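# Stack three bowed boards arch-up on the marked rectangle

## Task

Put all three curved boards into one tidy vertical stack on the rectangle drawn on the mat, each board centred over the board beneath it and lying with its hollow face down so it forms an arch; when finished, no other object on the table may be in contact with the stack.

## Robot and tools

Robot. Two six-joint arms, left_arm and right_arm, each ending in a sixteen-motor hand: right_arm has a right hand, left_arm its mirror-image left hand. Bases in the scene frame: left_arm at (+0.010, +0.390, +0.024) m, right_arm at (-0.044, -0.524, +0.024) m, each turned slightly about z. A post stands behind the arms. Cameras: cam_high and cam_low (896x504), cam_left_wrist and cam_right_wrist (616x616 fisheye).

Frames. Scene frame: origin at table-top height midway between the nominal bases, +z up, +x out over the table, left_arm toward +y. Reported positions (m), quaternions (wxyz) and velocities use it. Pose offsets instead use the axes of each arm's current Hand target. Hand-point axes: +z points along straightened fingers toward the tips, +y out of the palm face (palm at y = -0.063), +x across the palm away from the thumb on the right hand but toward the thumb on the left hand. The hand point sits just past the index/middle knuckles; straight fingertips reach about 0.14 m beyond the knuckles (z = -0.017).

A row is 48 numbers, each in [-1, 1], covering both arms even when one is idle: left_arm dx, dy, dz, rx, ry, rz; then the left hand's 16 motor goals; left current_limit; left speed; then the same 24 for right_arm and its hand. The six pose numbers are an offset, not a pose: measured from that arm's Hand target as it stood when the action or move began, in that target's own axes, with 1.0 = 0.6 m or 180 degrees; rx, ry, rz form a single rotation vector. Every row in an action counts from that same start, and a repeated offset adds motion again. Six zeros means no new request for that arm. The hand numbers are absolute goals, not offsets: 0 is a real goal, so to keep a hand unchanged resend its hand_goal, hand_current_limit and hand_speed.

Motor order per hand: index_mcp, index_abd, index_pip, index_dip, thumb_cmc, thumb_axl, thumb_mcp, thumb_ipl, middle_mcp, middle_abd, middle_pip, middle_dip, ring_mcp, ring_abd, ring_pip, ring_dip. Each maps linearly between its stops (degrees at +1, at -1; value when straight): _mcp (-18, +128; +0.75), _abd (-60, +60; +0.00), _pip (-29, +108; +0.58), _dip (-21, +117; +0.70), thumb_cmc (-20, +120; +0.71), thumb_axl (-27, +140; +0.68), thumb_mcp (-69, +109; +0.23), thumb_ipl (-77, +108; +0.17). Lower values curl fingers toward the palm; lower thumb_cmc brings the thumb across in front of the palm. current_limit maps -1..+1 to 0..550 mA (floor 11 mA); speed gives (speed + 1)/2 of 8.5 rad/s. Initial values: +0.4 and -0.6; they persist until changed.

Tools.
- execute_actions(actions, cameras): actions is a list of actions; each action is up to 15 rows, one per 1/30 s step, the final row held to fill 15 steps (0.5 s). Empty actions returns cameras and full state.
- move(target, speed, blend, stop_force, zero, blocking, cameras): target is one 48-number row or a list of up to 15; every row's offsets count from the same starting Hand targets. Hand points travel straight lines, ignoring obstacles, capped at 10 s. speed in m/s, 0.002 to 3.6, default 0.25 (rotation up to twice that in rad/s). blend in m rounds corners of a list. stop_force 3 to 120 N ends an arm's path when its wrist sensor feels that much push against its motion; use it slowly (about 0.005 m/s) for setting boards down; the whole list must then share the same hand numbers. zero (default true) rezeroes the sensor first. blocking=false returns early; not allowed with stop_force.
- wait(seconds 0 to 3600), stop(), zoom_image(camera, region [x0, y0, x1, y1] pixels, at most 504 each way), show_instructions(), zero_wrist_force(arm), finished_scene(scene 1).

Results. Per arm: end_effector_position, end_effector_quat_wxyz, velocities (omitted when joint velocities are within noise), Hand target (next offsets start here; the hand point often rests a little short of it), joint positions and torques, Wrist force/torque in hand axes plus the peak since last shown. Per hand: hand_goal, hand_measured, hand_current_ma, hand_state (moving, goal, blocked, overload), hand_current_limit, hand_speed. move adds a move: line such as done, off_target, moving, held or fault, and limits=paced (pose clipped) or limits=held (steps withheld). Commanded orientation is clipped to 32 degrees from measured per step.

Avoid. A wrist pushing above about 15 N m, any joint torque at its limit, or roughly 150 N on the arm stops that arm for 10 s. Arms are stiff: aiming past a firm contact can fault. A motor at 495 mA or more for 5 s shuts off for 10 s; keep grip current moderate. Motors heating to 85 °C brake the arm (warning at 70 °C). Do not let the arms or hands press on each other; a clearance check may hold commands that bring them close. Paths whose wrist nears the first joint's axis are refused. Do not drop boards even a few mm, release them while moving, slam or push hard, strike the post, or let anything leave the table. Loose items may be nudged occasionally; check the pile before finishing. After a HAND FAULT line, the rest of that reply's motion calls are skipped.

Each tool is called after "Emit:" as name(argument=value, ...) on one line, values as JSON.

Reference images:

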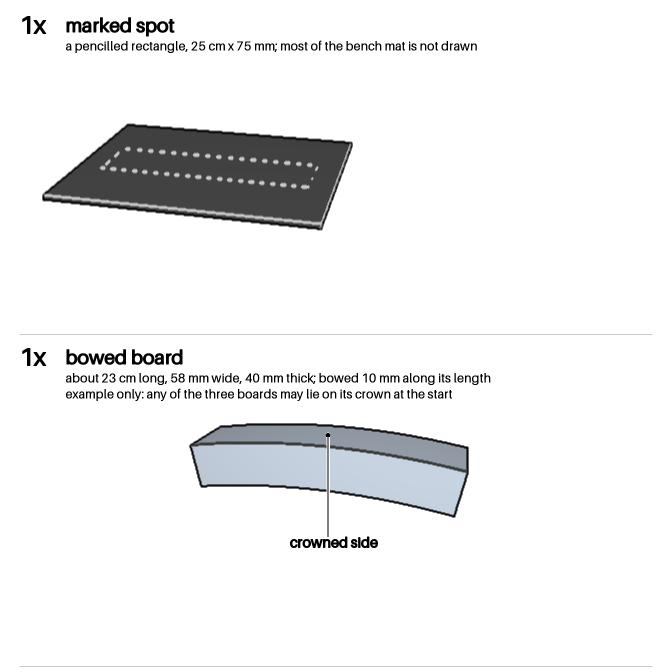

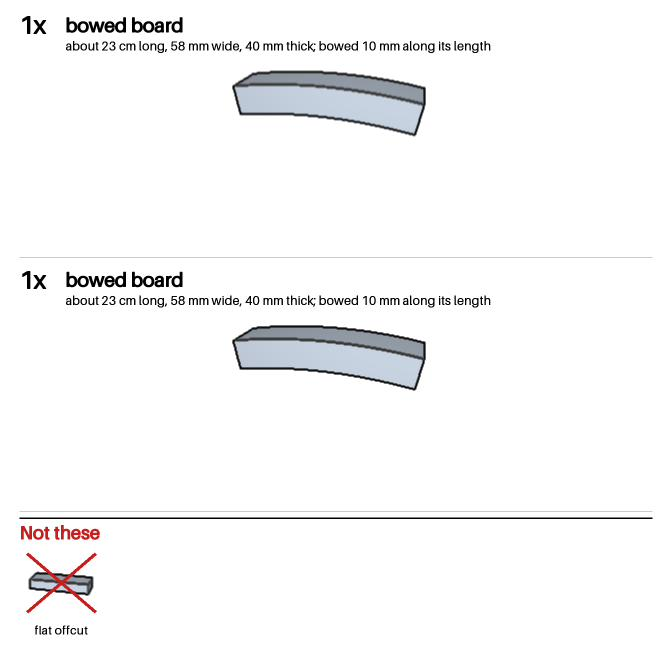

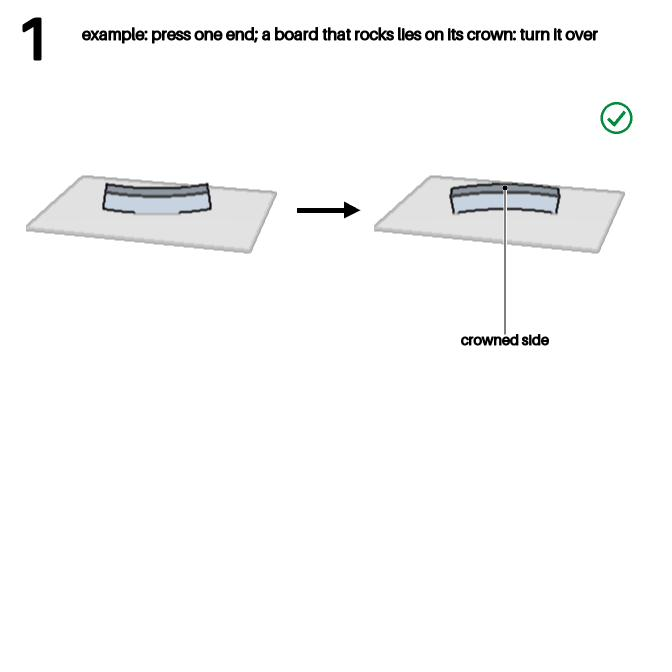

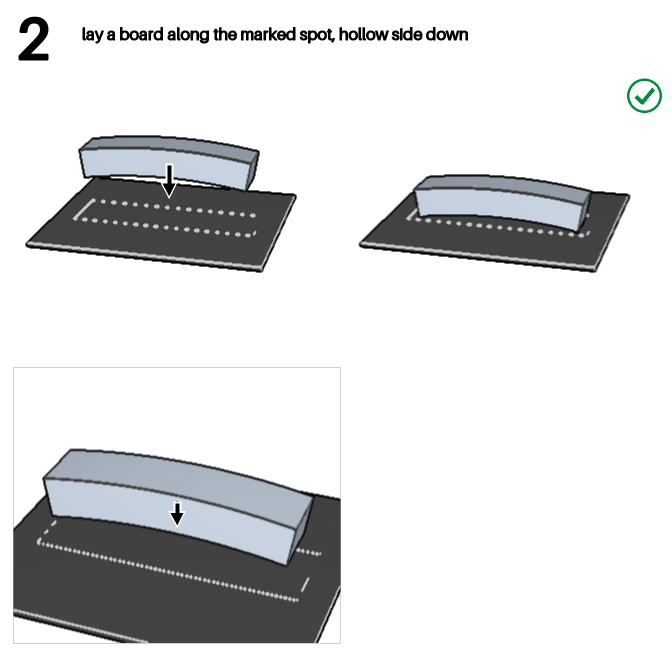

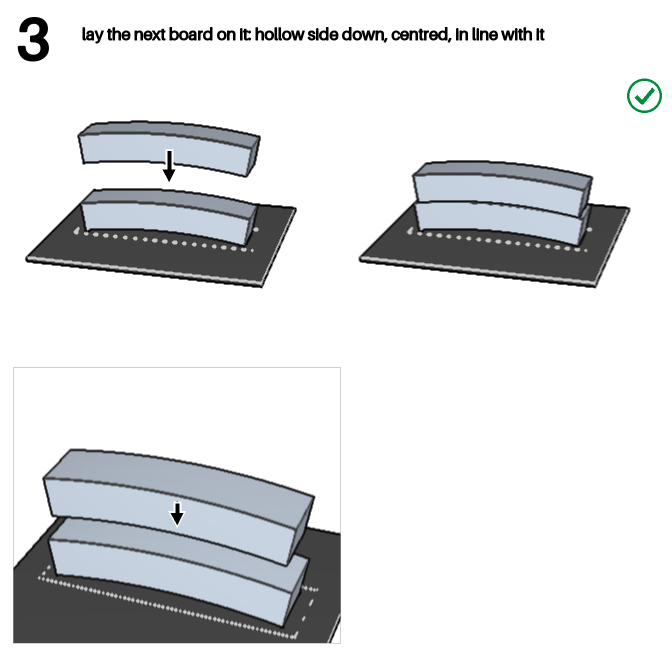

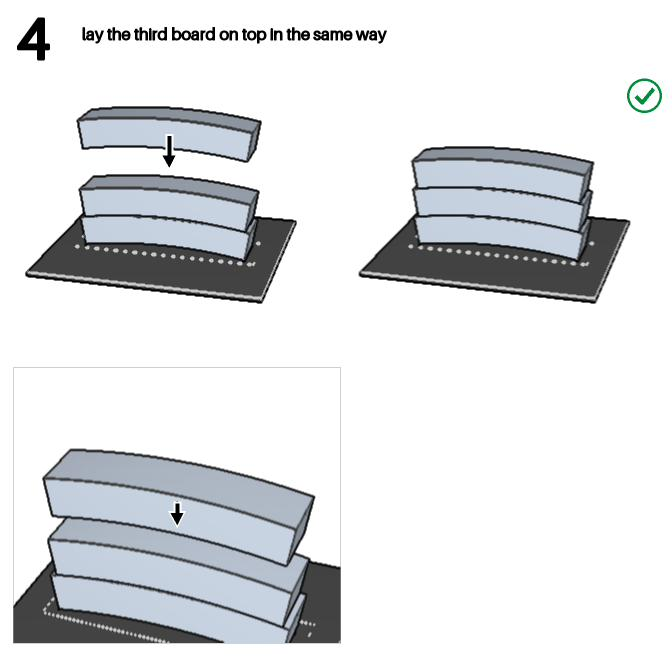

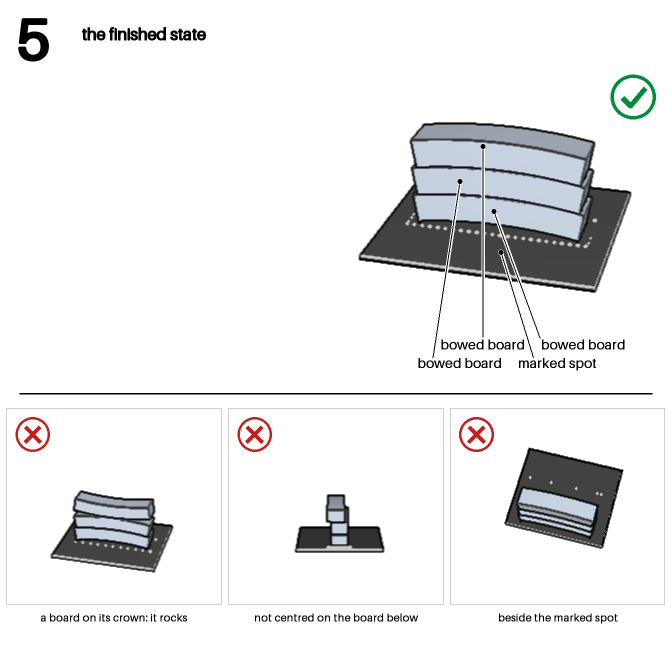

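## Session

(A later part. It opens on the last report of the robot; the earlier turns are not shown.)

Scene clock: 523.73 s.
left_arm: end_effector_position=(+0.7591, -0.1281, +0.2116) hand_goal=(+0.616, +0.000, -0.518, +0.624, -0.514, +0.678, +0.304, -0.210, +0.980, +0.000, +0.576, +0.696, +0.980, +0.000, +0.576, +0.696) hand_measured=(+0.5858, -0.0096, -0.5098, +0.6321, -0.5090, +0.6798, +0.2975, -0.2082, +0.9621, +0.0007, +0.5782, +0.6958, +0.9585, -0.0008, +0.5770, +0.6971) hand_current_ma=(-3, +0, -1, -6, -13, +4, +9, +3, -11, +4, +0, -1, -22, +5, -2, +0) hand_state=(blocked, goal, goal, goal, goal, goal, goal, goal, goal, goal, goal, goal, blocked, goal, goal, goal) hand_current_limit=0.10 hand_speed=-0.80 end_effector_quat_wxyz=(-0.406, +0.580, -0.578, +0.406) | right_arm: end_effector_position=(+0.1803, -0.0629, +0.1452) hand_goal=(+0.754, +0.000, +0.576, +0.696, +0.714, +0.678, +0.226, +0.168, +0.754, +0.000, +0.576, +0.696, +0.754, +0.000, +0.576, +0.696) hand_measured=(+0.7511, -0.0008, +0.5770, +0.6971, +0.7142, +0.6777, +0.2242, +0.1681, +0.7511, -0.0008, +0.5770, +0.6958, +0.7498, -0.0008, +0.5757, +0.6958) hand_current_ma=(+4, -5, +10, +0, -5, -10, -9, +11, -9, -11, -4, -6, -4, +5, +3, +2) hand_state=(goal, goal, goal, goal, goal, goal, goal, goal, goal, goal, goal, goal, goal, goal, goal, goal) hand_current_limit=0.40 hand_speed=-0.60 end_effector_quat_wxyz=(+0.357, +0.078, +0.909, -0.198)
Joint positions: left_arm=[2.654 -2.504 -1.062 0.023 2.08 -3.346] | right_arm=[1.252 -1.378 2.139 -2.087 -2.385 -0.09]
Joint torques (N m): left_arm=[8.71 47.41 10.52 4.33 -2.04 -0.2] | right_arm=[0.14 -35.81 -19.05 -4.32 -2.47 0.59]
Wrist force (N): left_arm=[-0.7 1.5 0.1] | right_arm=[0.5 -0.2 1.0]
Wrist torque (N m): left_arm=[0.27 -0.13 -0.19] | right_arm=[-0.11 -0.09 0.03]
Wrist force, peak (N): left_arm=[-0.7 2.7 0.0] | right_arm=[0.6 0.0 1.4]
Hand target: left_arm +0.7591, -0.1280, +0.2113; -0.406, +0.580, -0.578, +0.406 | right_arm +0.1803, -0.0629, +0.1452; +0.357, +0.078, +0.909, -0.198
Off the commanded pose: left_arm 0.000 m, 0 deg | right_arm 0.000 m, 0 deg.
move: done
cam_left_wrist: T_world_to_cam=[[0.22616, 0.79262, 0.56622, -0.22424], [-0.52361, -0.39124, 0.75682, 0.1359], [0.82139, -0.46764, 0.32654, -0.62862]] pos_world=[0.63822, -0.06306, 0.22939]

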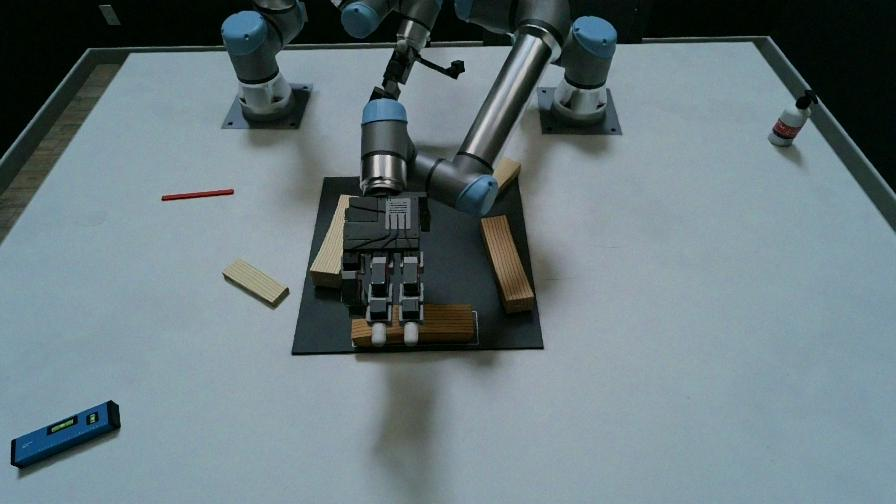

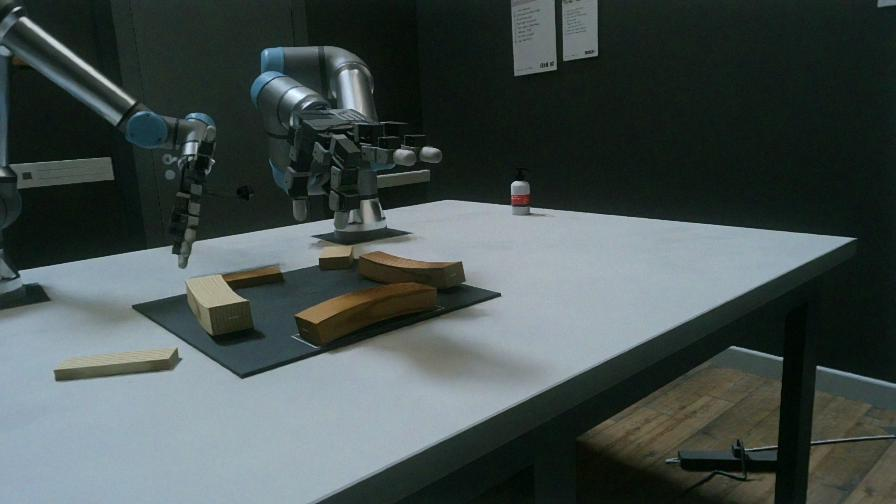

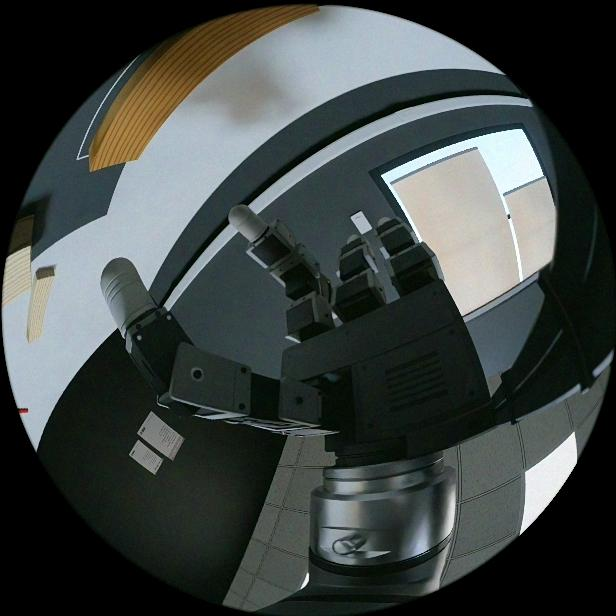

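Emit:
move(target=[[-0.09,0.0031,-0.0086,0,0,0, 0.616,0,-0.518,0.623,-0.663,0.677,0.303,-0.211,0.616,0,-0.518,0.623,0.98,0,0.576,0.696,0.1,-0.6, 0,0,0,0,0,0,0.754,0,0.576,0.696,0.714,0.678,0.226,0.168,0.754,0,0.576,0.696,0.754,0,0.576,0.696,0.4,-0.6],[-0.09,0.2479,0.0805,0,0,0, 0.616,0,-0.518,0.623,-0.663,0.677,0.303,-0.211,0.616,0,-0.518,0.623,0.98,0,0.576,0.696,0.1,-0.6, 0,0,0,0,0,0,0.754,0,0.576,0.696,0.714,0.678,0.226,0.168,0.754,0,0.576,0.696,0.754,0,0.576,0.696,0.4,-0.6]], speed=0.06, cameras=["cam_high","cam_low","cam_left_wrist"])

Emit:
zoom_image(camera="cam_low", region=[270, 190, 470, 370])

Scene clock: 559.50 s.
left_arm: end_effector_position=(+0.7536, -0.0742, +0.0549) hand_goal=(+0.616, +0.000, -0.518, +0.624, -0.662, +0.678, +0.304, -0.210, +0.616, +0.000, -0.518, +0.624, +0.980, +0.000, +0.576, +0.696) hand_measured=(+0.5858, -0.0110, -0.5111, +0.6308, -0.6597, +0.6809, +0.2984, -0.2082, +0.5955, -0.0008, -0.5175, +0.6270, +0.9585, -0.0008, +0.5757, +0.6945) hand_current_ma=(-14, +7, +9, -11, -2, +6, +2, +6, -11, -1, +10, -7, -7, +1, +1, +14) hand_state=(blocked, goal, goal, goal, goal, goal, goal, goal, blocked, goal, goal, goal, blocked, goal, goal, goal) hand_current_limit=0.10 hand_speed=-0.60 end_effector_quat_wxyz=(-0.406, +0.580, -0.578, +0.406) end_effector_velocity=(+0.000, +0.000, +0.002) end_effector_angular_velocity=(+0.000, +0.001, +0.001) | right_arm: end_effector_position=(+0.1803, -0.0629, +0.1452) hand_goal=(+0.754, +0.000, +0.576, +0.696, +0.714, +0.678, +0.226, +0.168, +0.754, +0.000, +0.576, +0.696, +0.754, +0.000, +0.576, +0.696) hand_measured=(+0.7498, -0.0008, +0.5770, +0.6958, +0.7142, +0.6777, +0.2242, +0.1681, +0.7511, +0.0007, +0.5770, +0.6958, +0.7498, -0.0008, +0.5770, +0.6958) hand_current_ma=(+0, -8, +5, -7, -11, -8, -2, +8, -11, -7, -3, +0, -8, +4, -5, +6) hand_state=(goal, goal, goal, goal, goal, goal, goal, goal, goal, goal, goal, goal, goal, goal, goal, goal) hand_current_limit=0.40 hand_speed=-0.60 end_effector_quat_wxyz=(+0.357, +0.078, +0.909, -0.198)
Joint positions: left_arm=[2.715 -2.646 -1.246 0.361 2.023 -3.32] | right_arm=[1.252 -1.378 2.139 -2.087 -2.385 -0.09]
Joint velocities: left_arm=[0.001 0.003 0 -0.005 0 0] | right_arm=[within noise]
Joint torques (N m): left_arm=[-10.43 69.91 21.65 0.78 3.14 -1.08] | right_arm=[0.13 -35.69 -18.76 -4.24 -2.39 0.6]
Wrist force (N): left_arm=[-0.4 1.5 -0.1] | right_arm=[0.4 -0.2 1.1]
Wrist torque (N m): left_arm=[0.33 -0.18 -0.25] | right_arm=[-0.12 -0.08 0.03]
Wrist force, peak (N): left_arm=[-0.7 2.4 0.3] | right_arm=[0.5 -0.1 1.6]
Hand target: left_arm +0.7536, -0.0741, +0.0550; -0.406, +0.580, -0.578, +0.406 | right_arm +0.1803, -0.0629, +0.1452; +0.357, +0.078, +0.909, -0.198
Off the commanded pose: left_arm 0.000 m, 0 deg | right_arm 0.000 m, 0 deg.
move: done
cam_left_wrist: T_world_to_cam=[[0.22623, 0.7926, 0.56622, -0.17703], [-0.52334, -0.39137, 0.75693, 0.27252], [0.82154, -0.46756, 0.32626, -0.54781]] pos_world=[0.63272, -0.00916, 0.07269]

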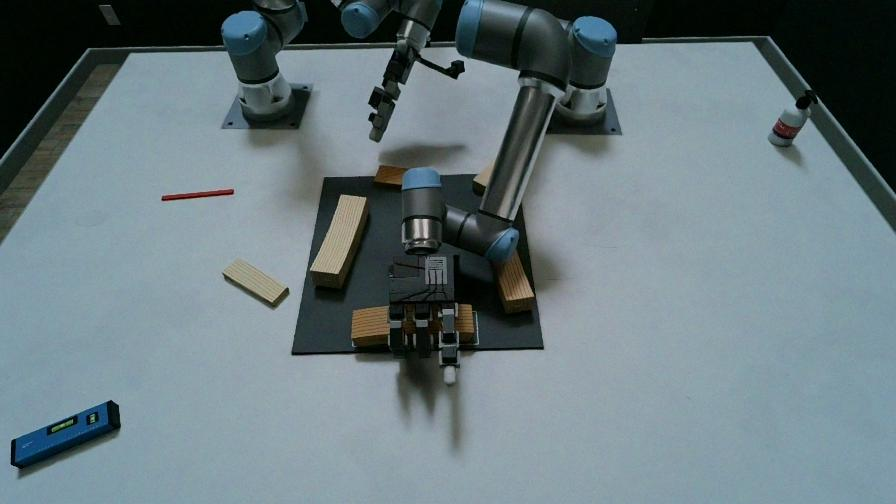

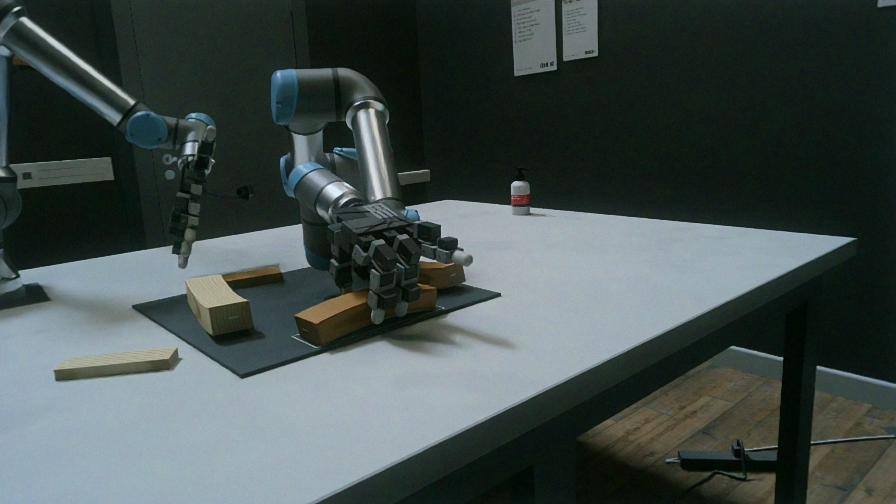

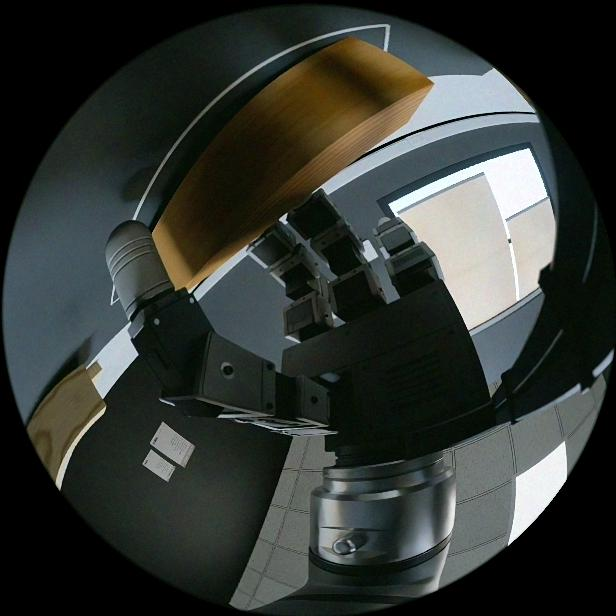

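Scaled by 2.520 from the camera's image (finer frame: 1280x720).

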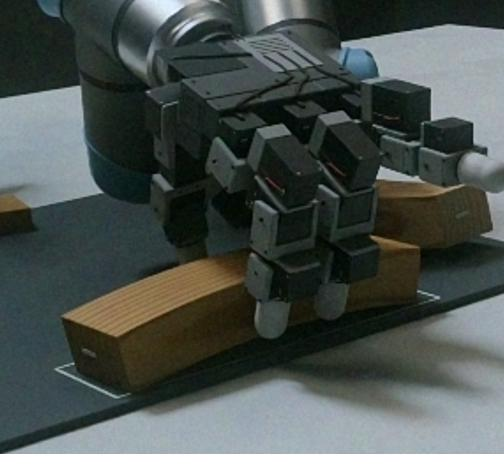

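Emit:
move(target=[0,0,0,0,0,0, 0.45,0,-0.518,0.66,-0.663,0.677,0.14,-0.23,0.45,0,-0.518,0.66,0.98,0,0.576,0.696,0.1,-0.85, 0,0,0,0,0,0,0.754,0,0.576,0.696,0.714,0.678,0.226,0.168,0.754,0,0.576,0.696,0.754,0,0.576,0.696,0.4,-0.6], cameras=["cam_high","cam_low","cam_left_wrist"])

Emit:
zoom_image(camera="cam_low", region=[270, 190, 470, 370])

Emit:
zoom_image(camera="cam_high", region=[330, 280, 500, 400])

Scene clock: 562.33 s.
left_arm: end_effector_position=(+0.7536, -0.0741, +0.0550) hand_goal=(+0.450, +0.000, -0.518, +0.660, -0.662, +0.678, +0.140, -0.230, +0.450, +0.000, -0.518, +0.660, +0.980, +0.000, +0.576, +0.696) hand_measured=(+0.5183, -0.0110, -0.5034, +0.6614, -0.6597, +0.6809, +0.1431, -0.2254, +0.5074, +0.0007, -0.5009, +0.6627, +0.9585, -0.0008, +0.5757, +0.6971) hand_current_ma=(+47, -2, +6, -2, -14, -6, +7, -16, +31, +4, +3, -2, -12, +7, +11, -2) hand_state=(blocked, goal, goal, goal, goal, goal, goal, goal, blocked, goal, goal, goal, blocked, goal, goal, goal) hand_current_limit=0.10 hand_speed=-0.85 end_effector_quat_wxyz=(-0.406, +0.580, -0.578, +0.406) | right_arm: end_effector_position=(+0.1803, -0.0629, +0.1452) hand_goal=(+0.754, +0.000, +0.576, +0.696, +0.714, +0.678, +0.226, +0.168, +0.754, +0.000, +0.576, +0.696, +0.754, +0.000, +0.576, +0.696) hand_measured=(+0.7498, +0.0007, +0.5770, +0.6958, +0.7154, +0.6777, +0.2252, +0.1681, +0.7511, -0.0008, +0.5770, +0.6971, +0.7498, +0.0007, +0.5770, +0.6958) hand_current_ma=(-2, -3, +1, -2, -8, -9, -9, +6, -5, -5, -2, -4, -1, +5, +2, +7) hand_state=(goal, goal, goal, goal, goal, goal, goal, goal, goal, goal, goal, goal, goal, goal, goal, goal) hand_current_limit=0.40 hand_speed=-0.60 end_effector_quat_wxyz=(+0.357, +0.078, +0.909, -0.198)
Joint positions: left_arm=[2.715 -2.646 -1.247 0.361 2.023 -3.32] | right_arm=[1.252 -1.378 2.139 -2.087 -2.385 -0.09]
Joint torques (N m): left_arm=[-8.72 66.25 6.24 0.47 2.6 1.39] | right_arm=[-0.3 -35.95 -19.34 -4.19 -2.45 0.66]
Wrist force (N): left_arm=[-0.9 -1.4 1.2] | right_arm=[0.6 -0.1 1.0]
Wrist torque (N m): left_arm=[0.30 -0.12 -0.28] | right_arm=[-0.09 -0.11 0.04]
Wrist force, peak (N): left_arm=[-0.9 -1.7 1.5] | right_arm=[0.4 -0.3 1.5]
Hand target: left_arm +0.7536, -0.0741, +0.0550; -0.406, +0.580, -0.578, +0.406 | right_arm +0.1803, -0.0629, +0.1452; +0.357, +0.078, +0.909, -0.198
Off the commanded pose: left_arm 0.000 m, 0 deg | right_arm 0.000 m, 0 deg.
move: done
cam_left_wrist: T_world_to_cam=[[0.22634, 0.79254, 0.56627, -0.17716], [-0.52331, -0.39138, 0.75694, 0.27243], [0.82153, -0.46766, 0.32616, -0.54783]] pos_world=[0.63272, -0.00916, 0.07279]

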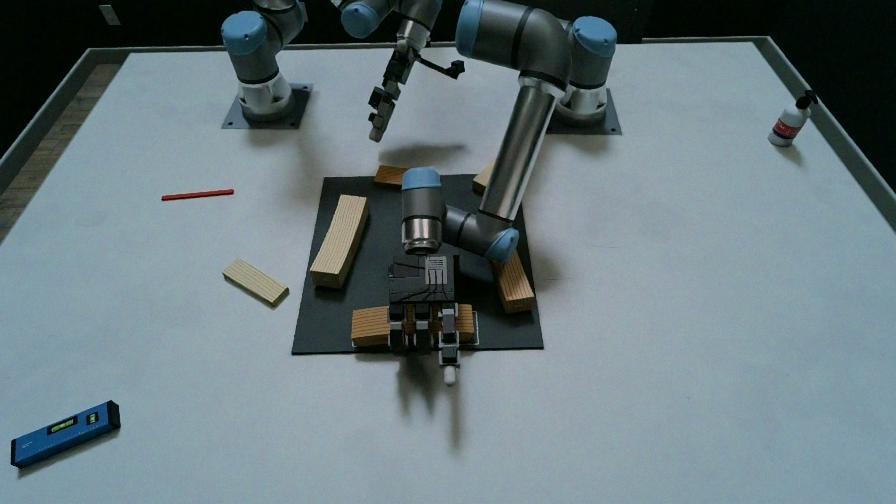

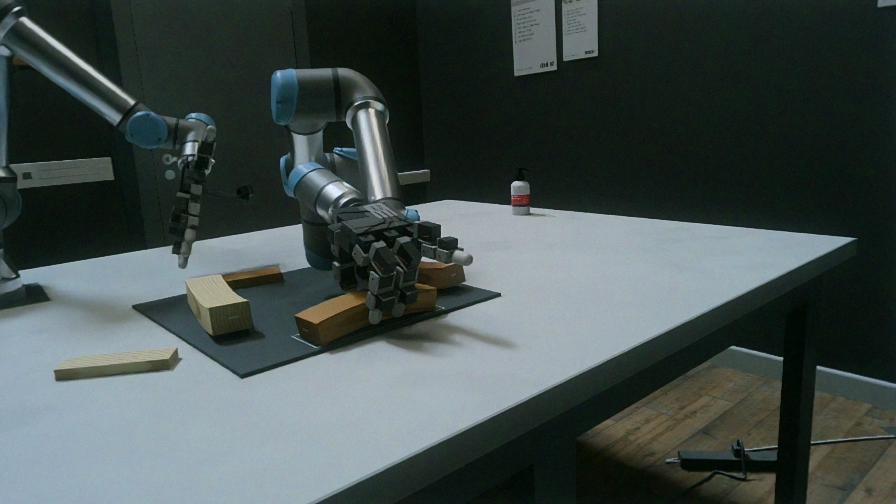

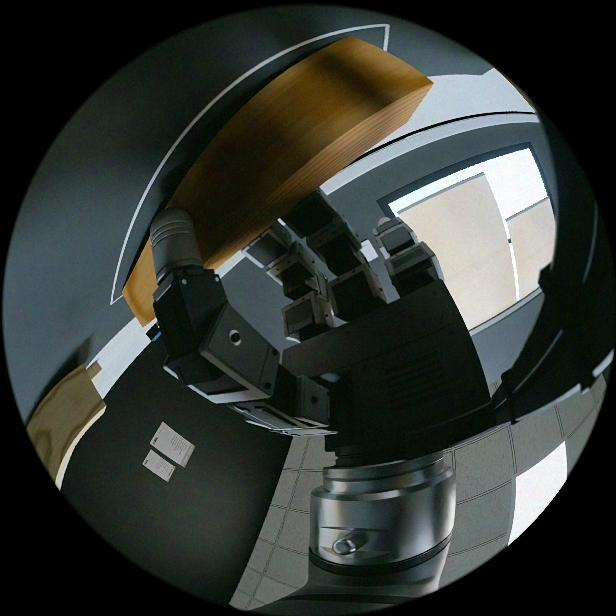

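Scaled by 2.520 from the camera's image (finer frame: 1280x720).

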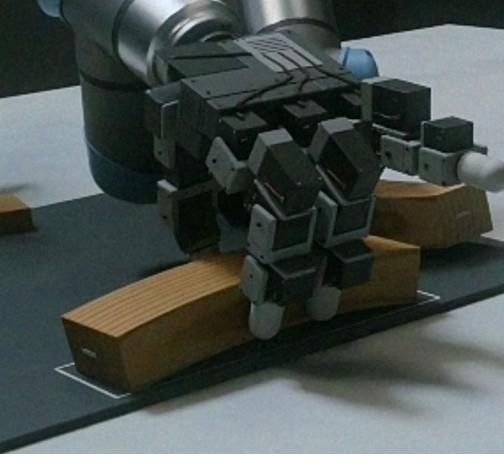

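Scaled by 2.965 from the camera's image (finer frame: 1280x720).

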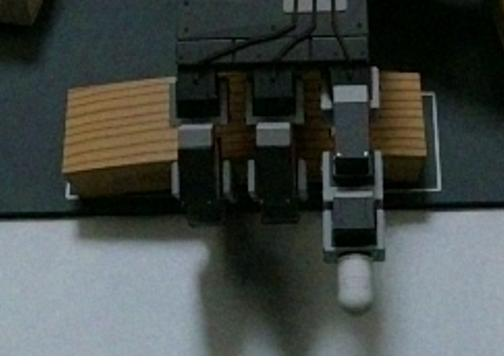

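Emit:
move(target=[0,0,0,0,0,0, 0.457,0,-0.53,0.66,-0.663,0.677,0.14,-0.23,0.457,0,-0.53,0.66,0.98,0,0.576,0.696,0.5,-0.9, 0,0,0,0,0,0,0.754,0,0.576,0.696,0.714,0.678,0.226,0.168,0.754,0,0.576,0.696,0.754,0,0.576,0.696,0.4,-0.6], cameras=["cam_high","cam_low","cam_left_wrist"])

Emit:
zoom_image(camera="cam_low", region=[285, 300, 345, 360])

Emit:
zoom_image(camera="cam_low", region=[400, 270, 460, 330])

Emit:
zoom_image(camera="cam_high", region=[330, 280, 500, 400])

Scene clock: 570.27 s.
left_arm: end_effector_position=(+0.7536, -0.0741, +0.0550) hand_goal=(+0.458, +0.000, -0.530, +0.660, -0.662, +0.678, +0.140, -0.230, +0.458, +0.000, -0.530, +0.660, +0.980, +0.000, +0.576, +0.696) hand_measured=(+0.5171, -0.0096, -0.5034, +0.6627, -0.6609, +0.6809, +0.1431, -0.2254, +0.5087, +0.0007, -0.5021, +0.6627, +0.9597, -0.0023, +0.5770, +0.6958) hand_current_ma=(+40, -5, +5, -8, -8, +0, -14, -5, +21, -3, +11, -13, -18, +7, -6, -1) hand_state=(blocked, goal, blocked, goal, goal, goal, goal, goal, blocked, goal, blocked, goal, blocked, goal, goal, goal) hand_current_limit=0.50 hand_speed=-0.90 end_effector_quat_wxyz=(-0.406, +0.580, -0.578, +0.406) | right_arm: end_effector_position=(+0.1803, -0.0629, +0.1452) hand_goal=(+0.754, +0.000, +0.576, +0.696, +0.714, +0.678, +0.226, +0.168, +0.754, +0.000, +0.576, +0.696, +0.754, +0.000, +0.576, +0.696) hand_measured=(+0.7498, +0.0007, +0.5757, +0.6958, +0.7142, +0.6767, +0.2252, +0.1681, +0.7523, -0.0008, +0.5770, +0.6958, +0.7498, +0.0007, +0.5770, +0.6945) hand_current_ma=(-1, -6, +8, -8, -12, -13, -4, +13, -6, -6, -4, -4, -3, +3, +6, +3) hand_state=(goal, goal, goal, goal, goal, goal, goal, goal, goal, goal, goal, goal, goal, goal, goal, goal) hand_current_limit=0.40 hand_speed=-0.60 end_effector_quat_wxyz=(+0.357, +0.078, +0.909, -0.198)
Joint positions: left_arm=[2.715 -2.646 -1.247 0.361 2.023 -3.32] | right_arm=[1.252 -1.378 2.139 -2.087 -2.385 -0.09]
Joint torques (N m): left_arm=[-5.96 47.46 4.83 0.35 1.73 1] | right_arm=[-0.67 -35.62 -18.9 -4.39 -2.47 0.77]
Wrist force (N): left_arm=[-0.7 -1.5 1.6] | right_arm=[0.7 -0.1 1.1]
Wrist torque (N m): left_arm=[0.28 -0.14 -0.26] | right_arm=[-0.10 -0.13 0.06]
Wrist force, peak (N): left_arm=[-1.0 -1.6 1.6] | right_arm=[0.8 0.0 1.3]
Hand target: left_arm +0.7536, -0.0741, +0.0550; -0.406, +0.580, -0.578, +0.406 | right_arm +0.1803, -0.0629, +0.1452; +0.357, +0.078, +0.909, -0.198
Off the commanded pose: left_arm 0.000 m, 0 deg | right_arm 0.000 m, 0 deg.
move: done
cam_left_wrist: T_world_to_cam=[[0.22633, 0.79256, 0.56624, -0.17716], [-0.52326, -0.39139, 0.75697, 0.27239], [0.82157, -0.46762, 0.32613, -0.54784]] pos_world=[0.63272, -0.00916, 0.07279]

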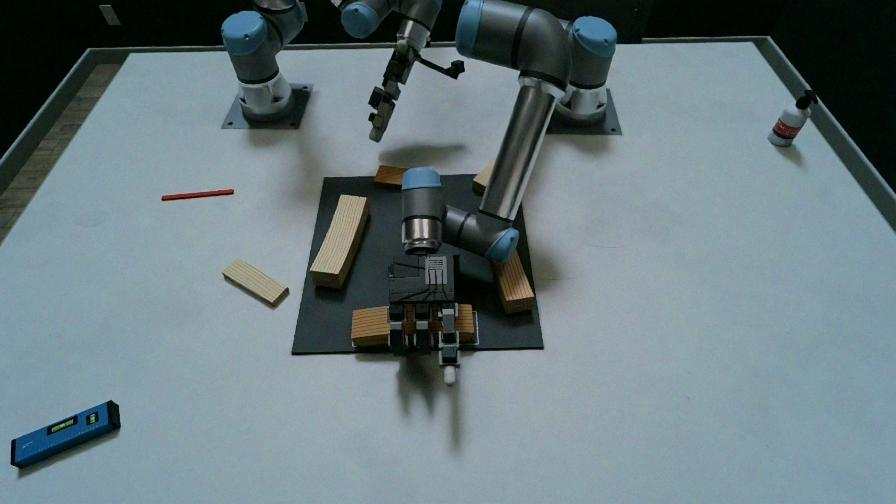

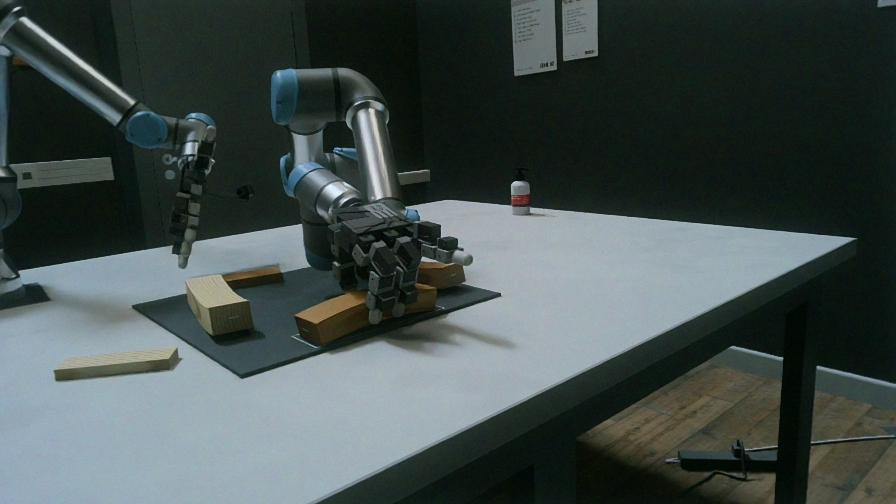

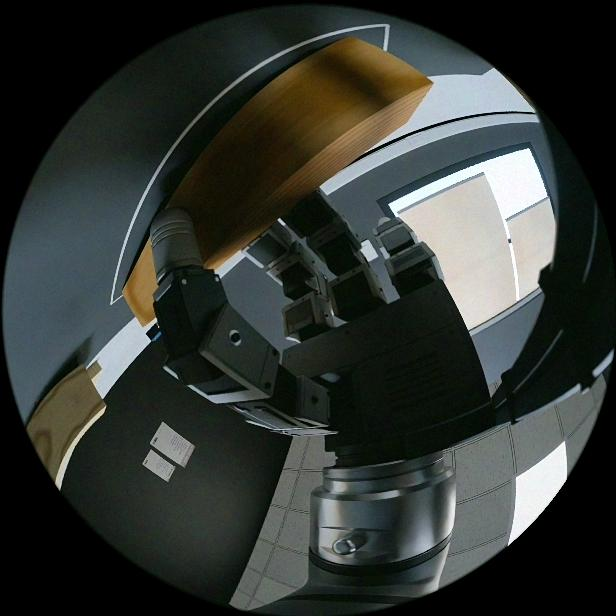

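Scaled by 8.400 from the camera's image (finer frame: 1280x720).

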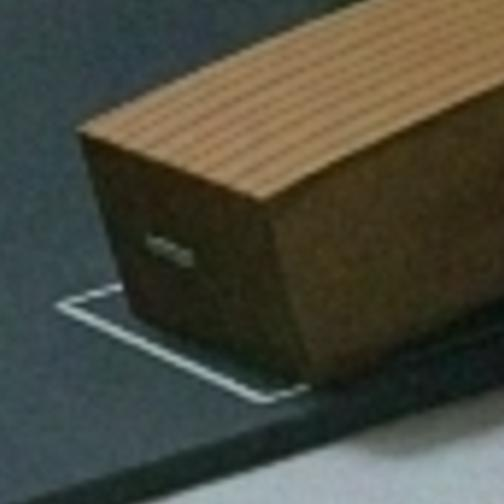

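Scaled by 8.400 from the camera's image (finer frame: 1280x720).

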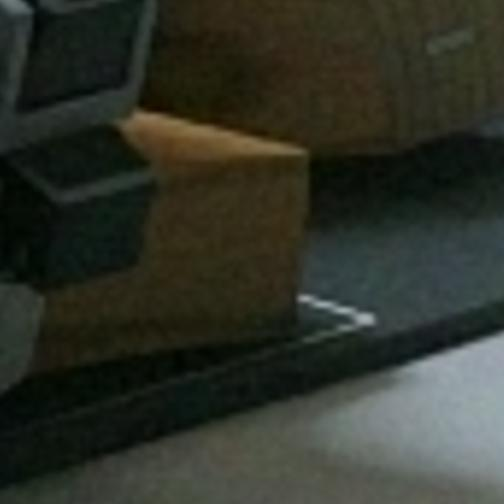

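Scaled by 2.965 from the camera's image (finer frame: 1280x720).

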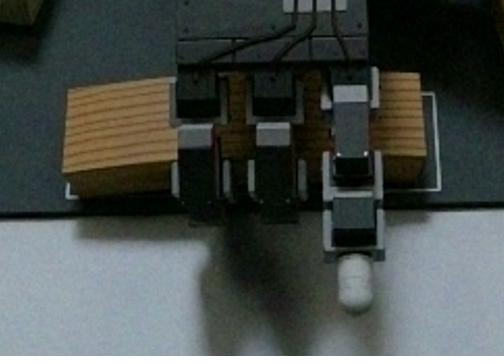

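Emit:
move(target=[0,0.0037,-0.0102,0,0,0, 0.457,0,-0.53,0.66,-0.663,0.677,0.20,-0.23,0.457,0,-0.53,0.66,0.98,0,0.576,0.696,0.5,-0.9, 0,0,0,0,0,0,0.754,0,0.576,0.696,0.714,0.678,0.226,0.168,0.754,0,0.576,0.696,0.754,0,0.576,0.696,0.4,-0.6], speed=0.02, cameras=["cam_high","cam_low","cam_left_wrist"])

Emit:
zoom_image(camera="cam_low", region=[285, 300, 345, 360])

Emit:
zoom_image(camera="cam_low", region=[400, 270, 460, 330])

Emit:
zoom_image(camera="cam_high", region=[330, 280, 500, 400])

Scene clock: 576.57 s.
left_arm: end_effector_position=(+0.7470, -0.0742, +0.0551) hand_goal=(+0.458, +0.000, -0.530, +0.660, -0.662, +0.678, +0.200, -0.230, +0.458, +0.000, -0.530, +0.660, +0.980, +0.000, +0.576, +0.696) hand_measured=(+0.5485, -0.0110, -0.4842, +0.6767, -0.6584, +0.6798, +0.1945, -0.2254, +0.5328, -0.0008, -0.4765, +0.6792, +0.9597, -0.0023, +0.5770, +0.6958) hand_current_ma=(+68, -6, +14, -4, -4, -1, -2, +9, +48, -13, +25, +12, -11, +1, +8, +1) hand_state=(blocked, goal, blocked, goal, goal, goal, goal, goal, blocked, goal, blocked, goal, blocked, goal, goal, goal) hand_current_limit=0.50 hand_speed=-0.90 end_effector_quat_wxyz=(-0.406, +0.580, -0.578, +0.406) | right_arm: end_effector_position=(+0.1803, -0.0629, +0.1452) hand_goal=(+0.754, +0.000, +0.576, +0.696, +0.714, +0.678, +0.226, +0.168, +0.754, +0.000, +0.576, +0.696, +0.754, +0.000, +0.576, +0.696) hand_measured=(+0.7498, -0.0008, +0.5770, +0.6958, +0.7142, +0.6777, +0.2252, +0.1681, +0.7511, -0.0008, +0.5770, +0.6945, +0.7498, +0.0007, +0.5770, +0.6971) hand_current_ma=(-3, -3, +4, -6, -9, -6, -3, +6, -4, -7, -3, -2, +0, +5, +2, +5) hand_state=(goal, goal, goal, goal, goal, goal, goal, goal, goal, goal, goal, goal, goal, goal, goal, goal) hand_current_limit=0.40 hand_speed=-0.60 end_effector_quat_wxyz=(+0.357, +0.078, +0.909, -0.198)
Joint positions: left_arm=[2.711 -2.636 -1.269 0.373 2.027 -3.322] | right_arm=[1.252 -1.378 2.139 -2.087 -2.385 -0.09]
Joint torques (N m): left_arm=[-2.88 48.45 28.78 -0.27 0.96 -1.14] | right_arm=[0.25 -35.16 -19.11 -4.38 -2.49 0.83]
Wrist force (N): left_arm=[-1.1 -4.4 3.8] | right_arm=[0.6 0.3 1.1]
Wrist torque (N m): left_arm=[0.30 -0.11 -0.20] | right_arm=[-0.05 -0.11 0.06]
Wrist force, peak (N): left_arm=[-1.1 -5.2 3.9] | right_arm=[0.8 -0.4 1.3]
Hand target: left_arm +0.7471, -0.0741, +0.0550; -0.406, +0.580, -0.578, +0.406 | right_arm +0.1803, -0.0629, +0.1452; +0.357, +0.078, +0.909, -0.198
Off the commanded pose: left_arm 0.000 m, 0 deg | right_arm 0.000 m, 0 deg.
move: done
cam_left_wrist: T_world_to_cam=[[0.22629, 0.79256, 0.56625, -0.17569], [-0.52337, -0.39135, 0.75692, 0.26894], [0.82151, -0.46764, 0.32625, -0.54243]] pos_world=[0.62612, -0.00916, 0.07289]

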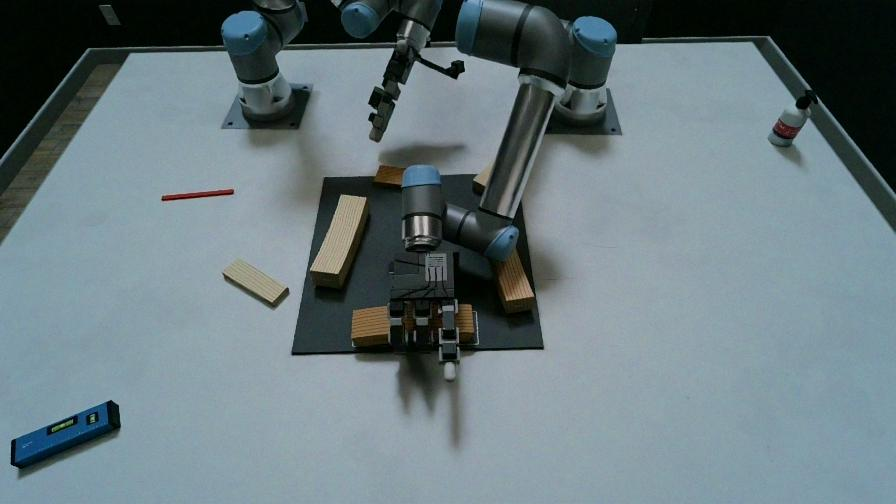

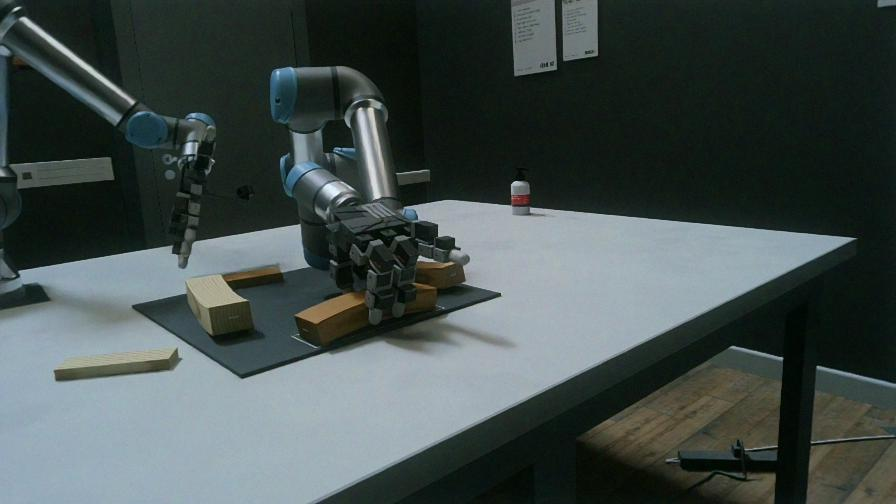

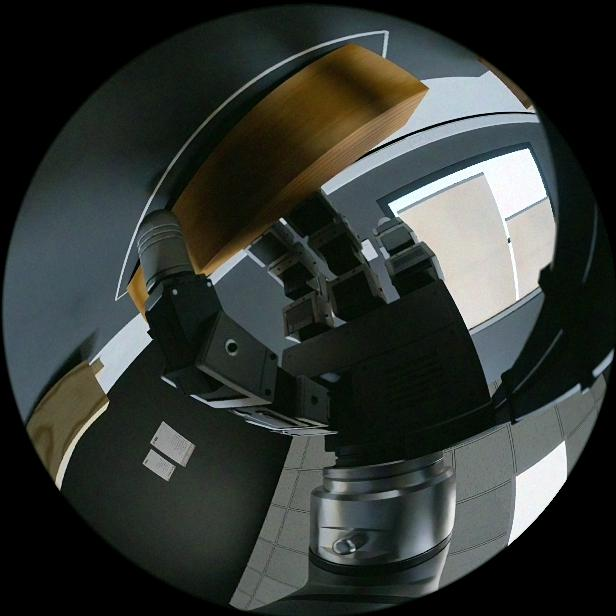

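Scaled by 8.400 from the camera's image (finer frame: 1280x720).

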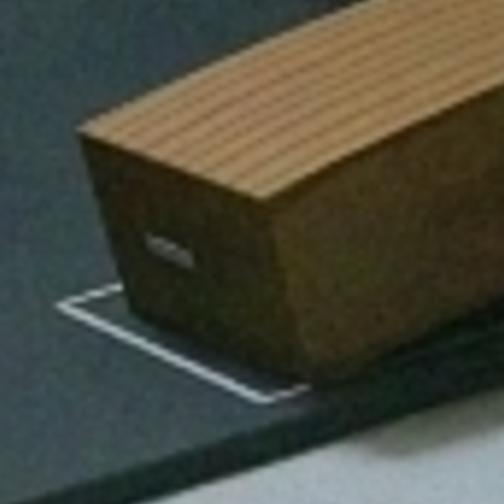

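Scaled by 8.400 from the camera's image (finer frame: 1280x720).

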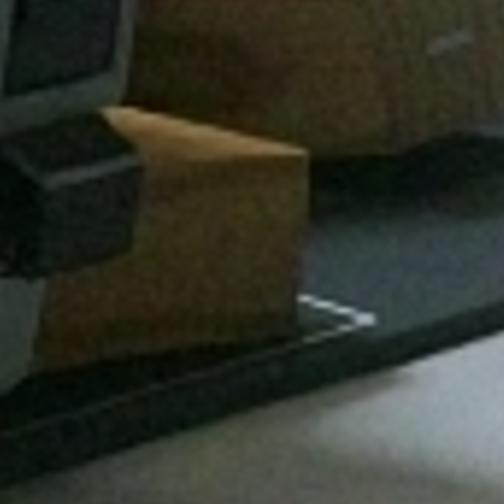

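Scaled by 2.965 from the camera's image (finer frame: 1280x720).

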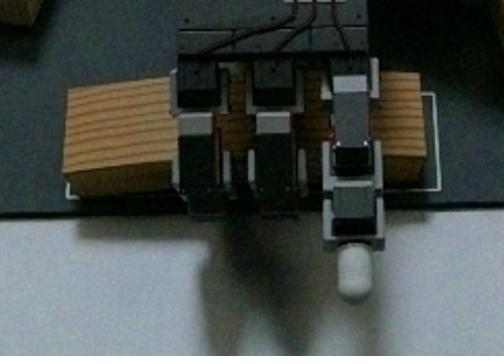

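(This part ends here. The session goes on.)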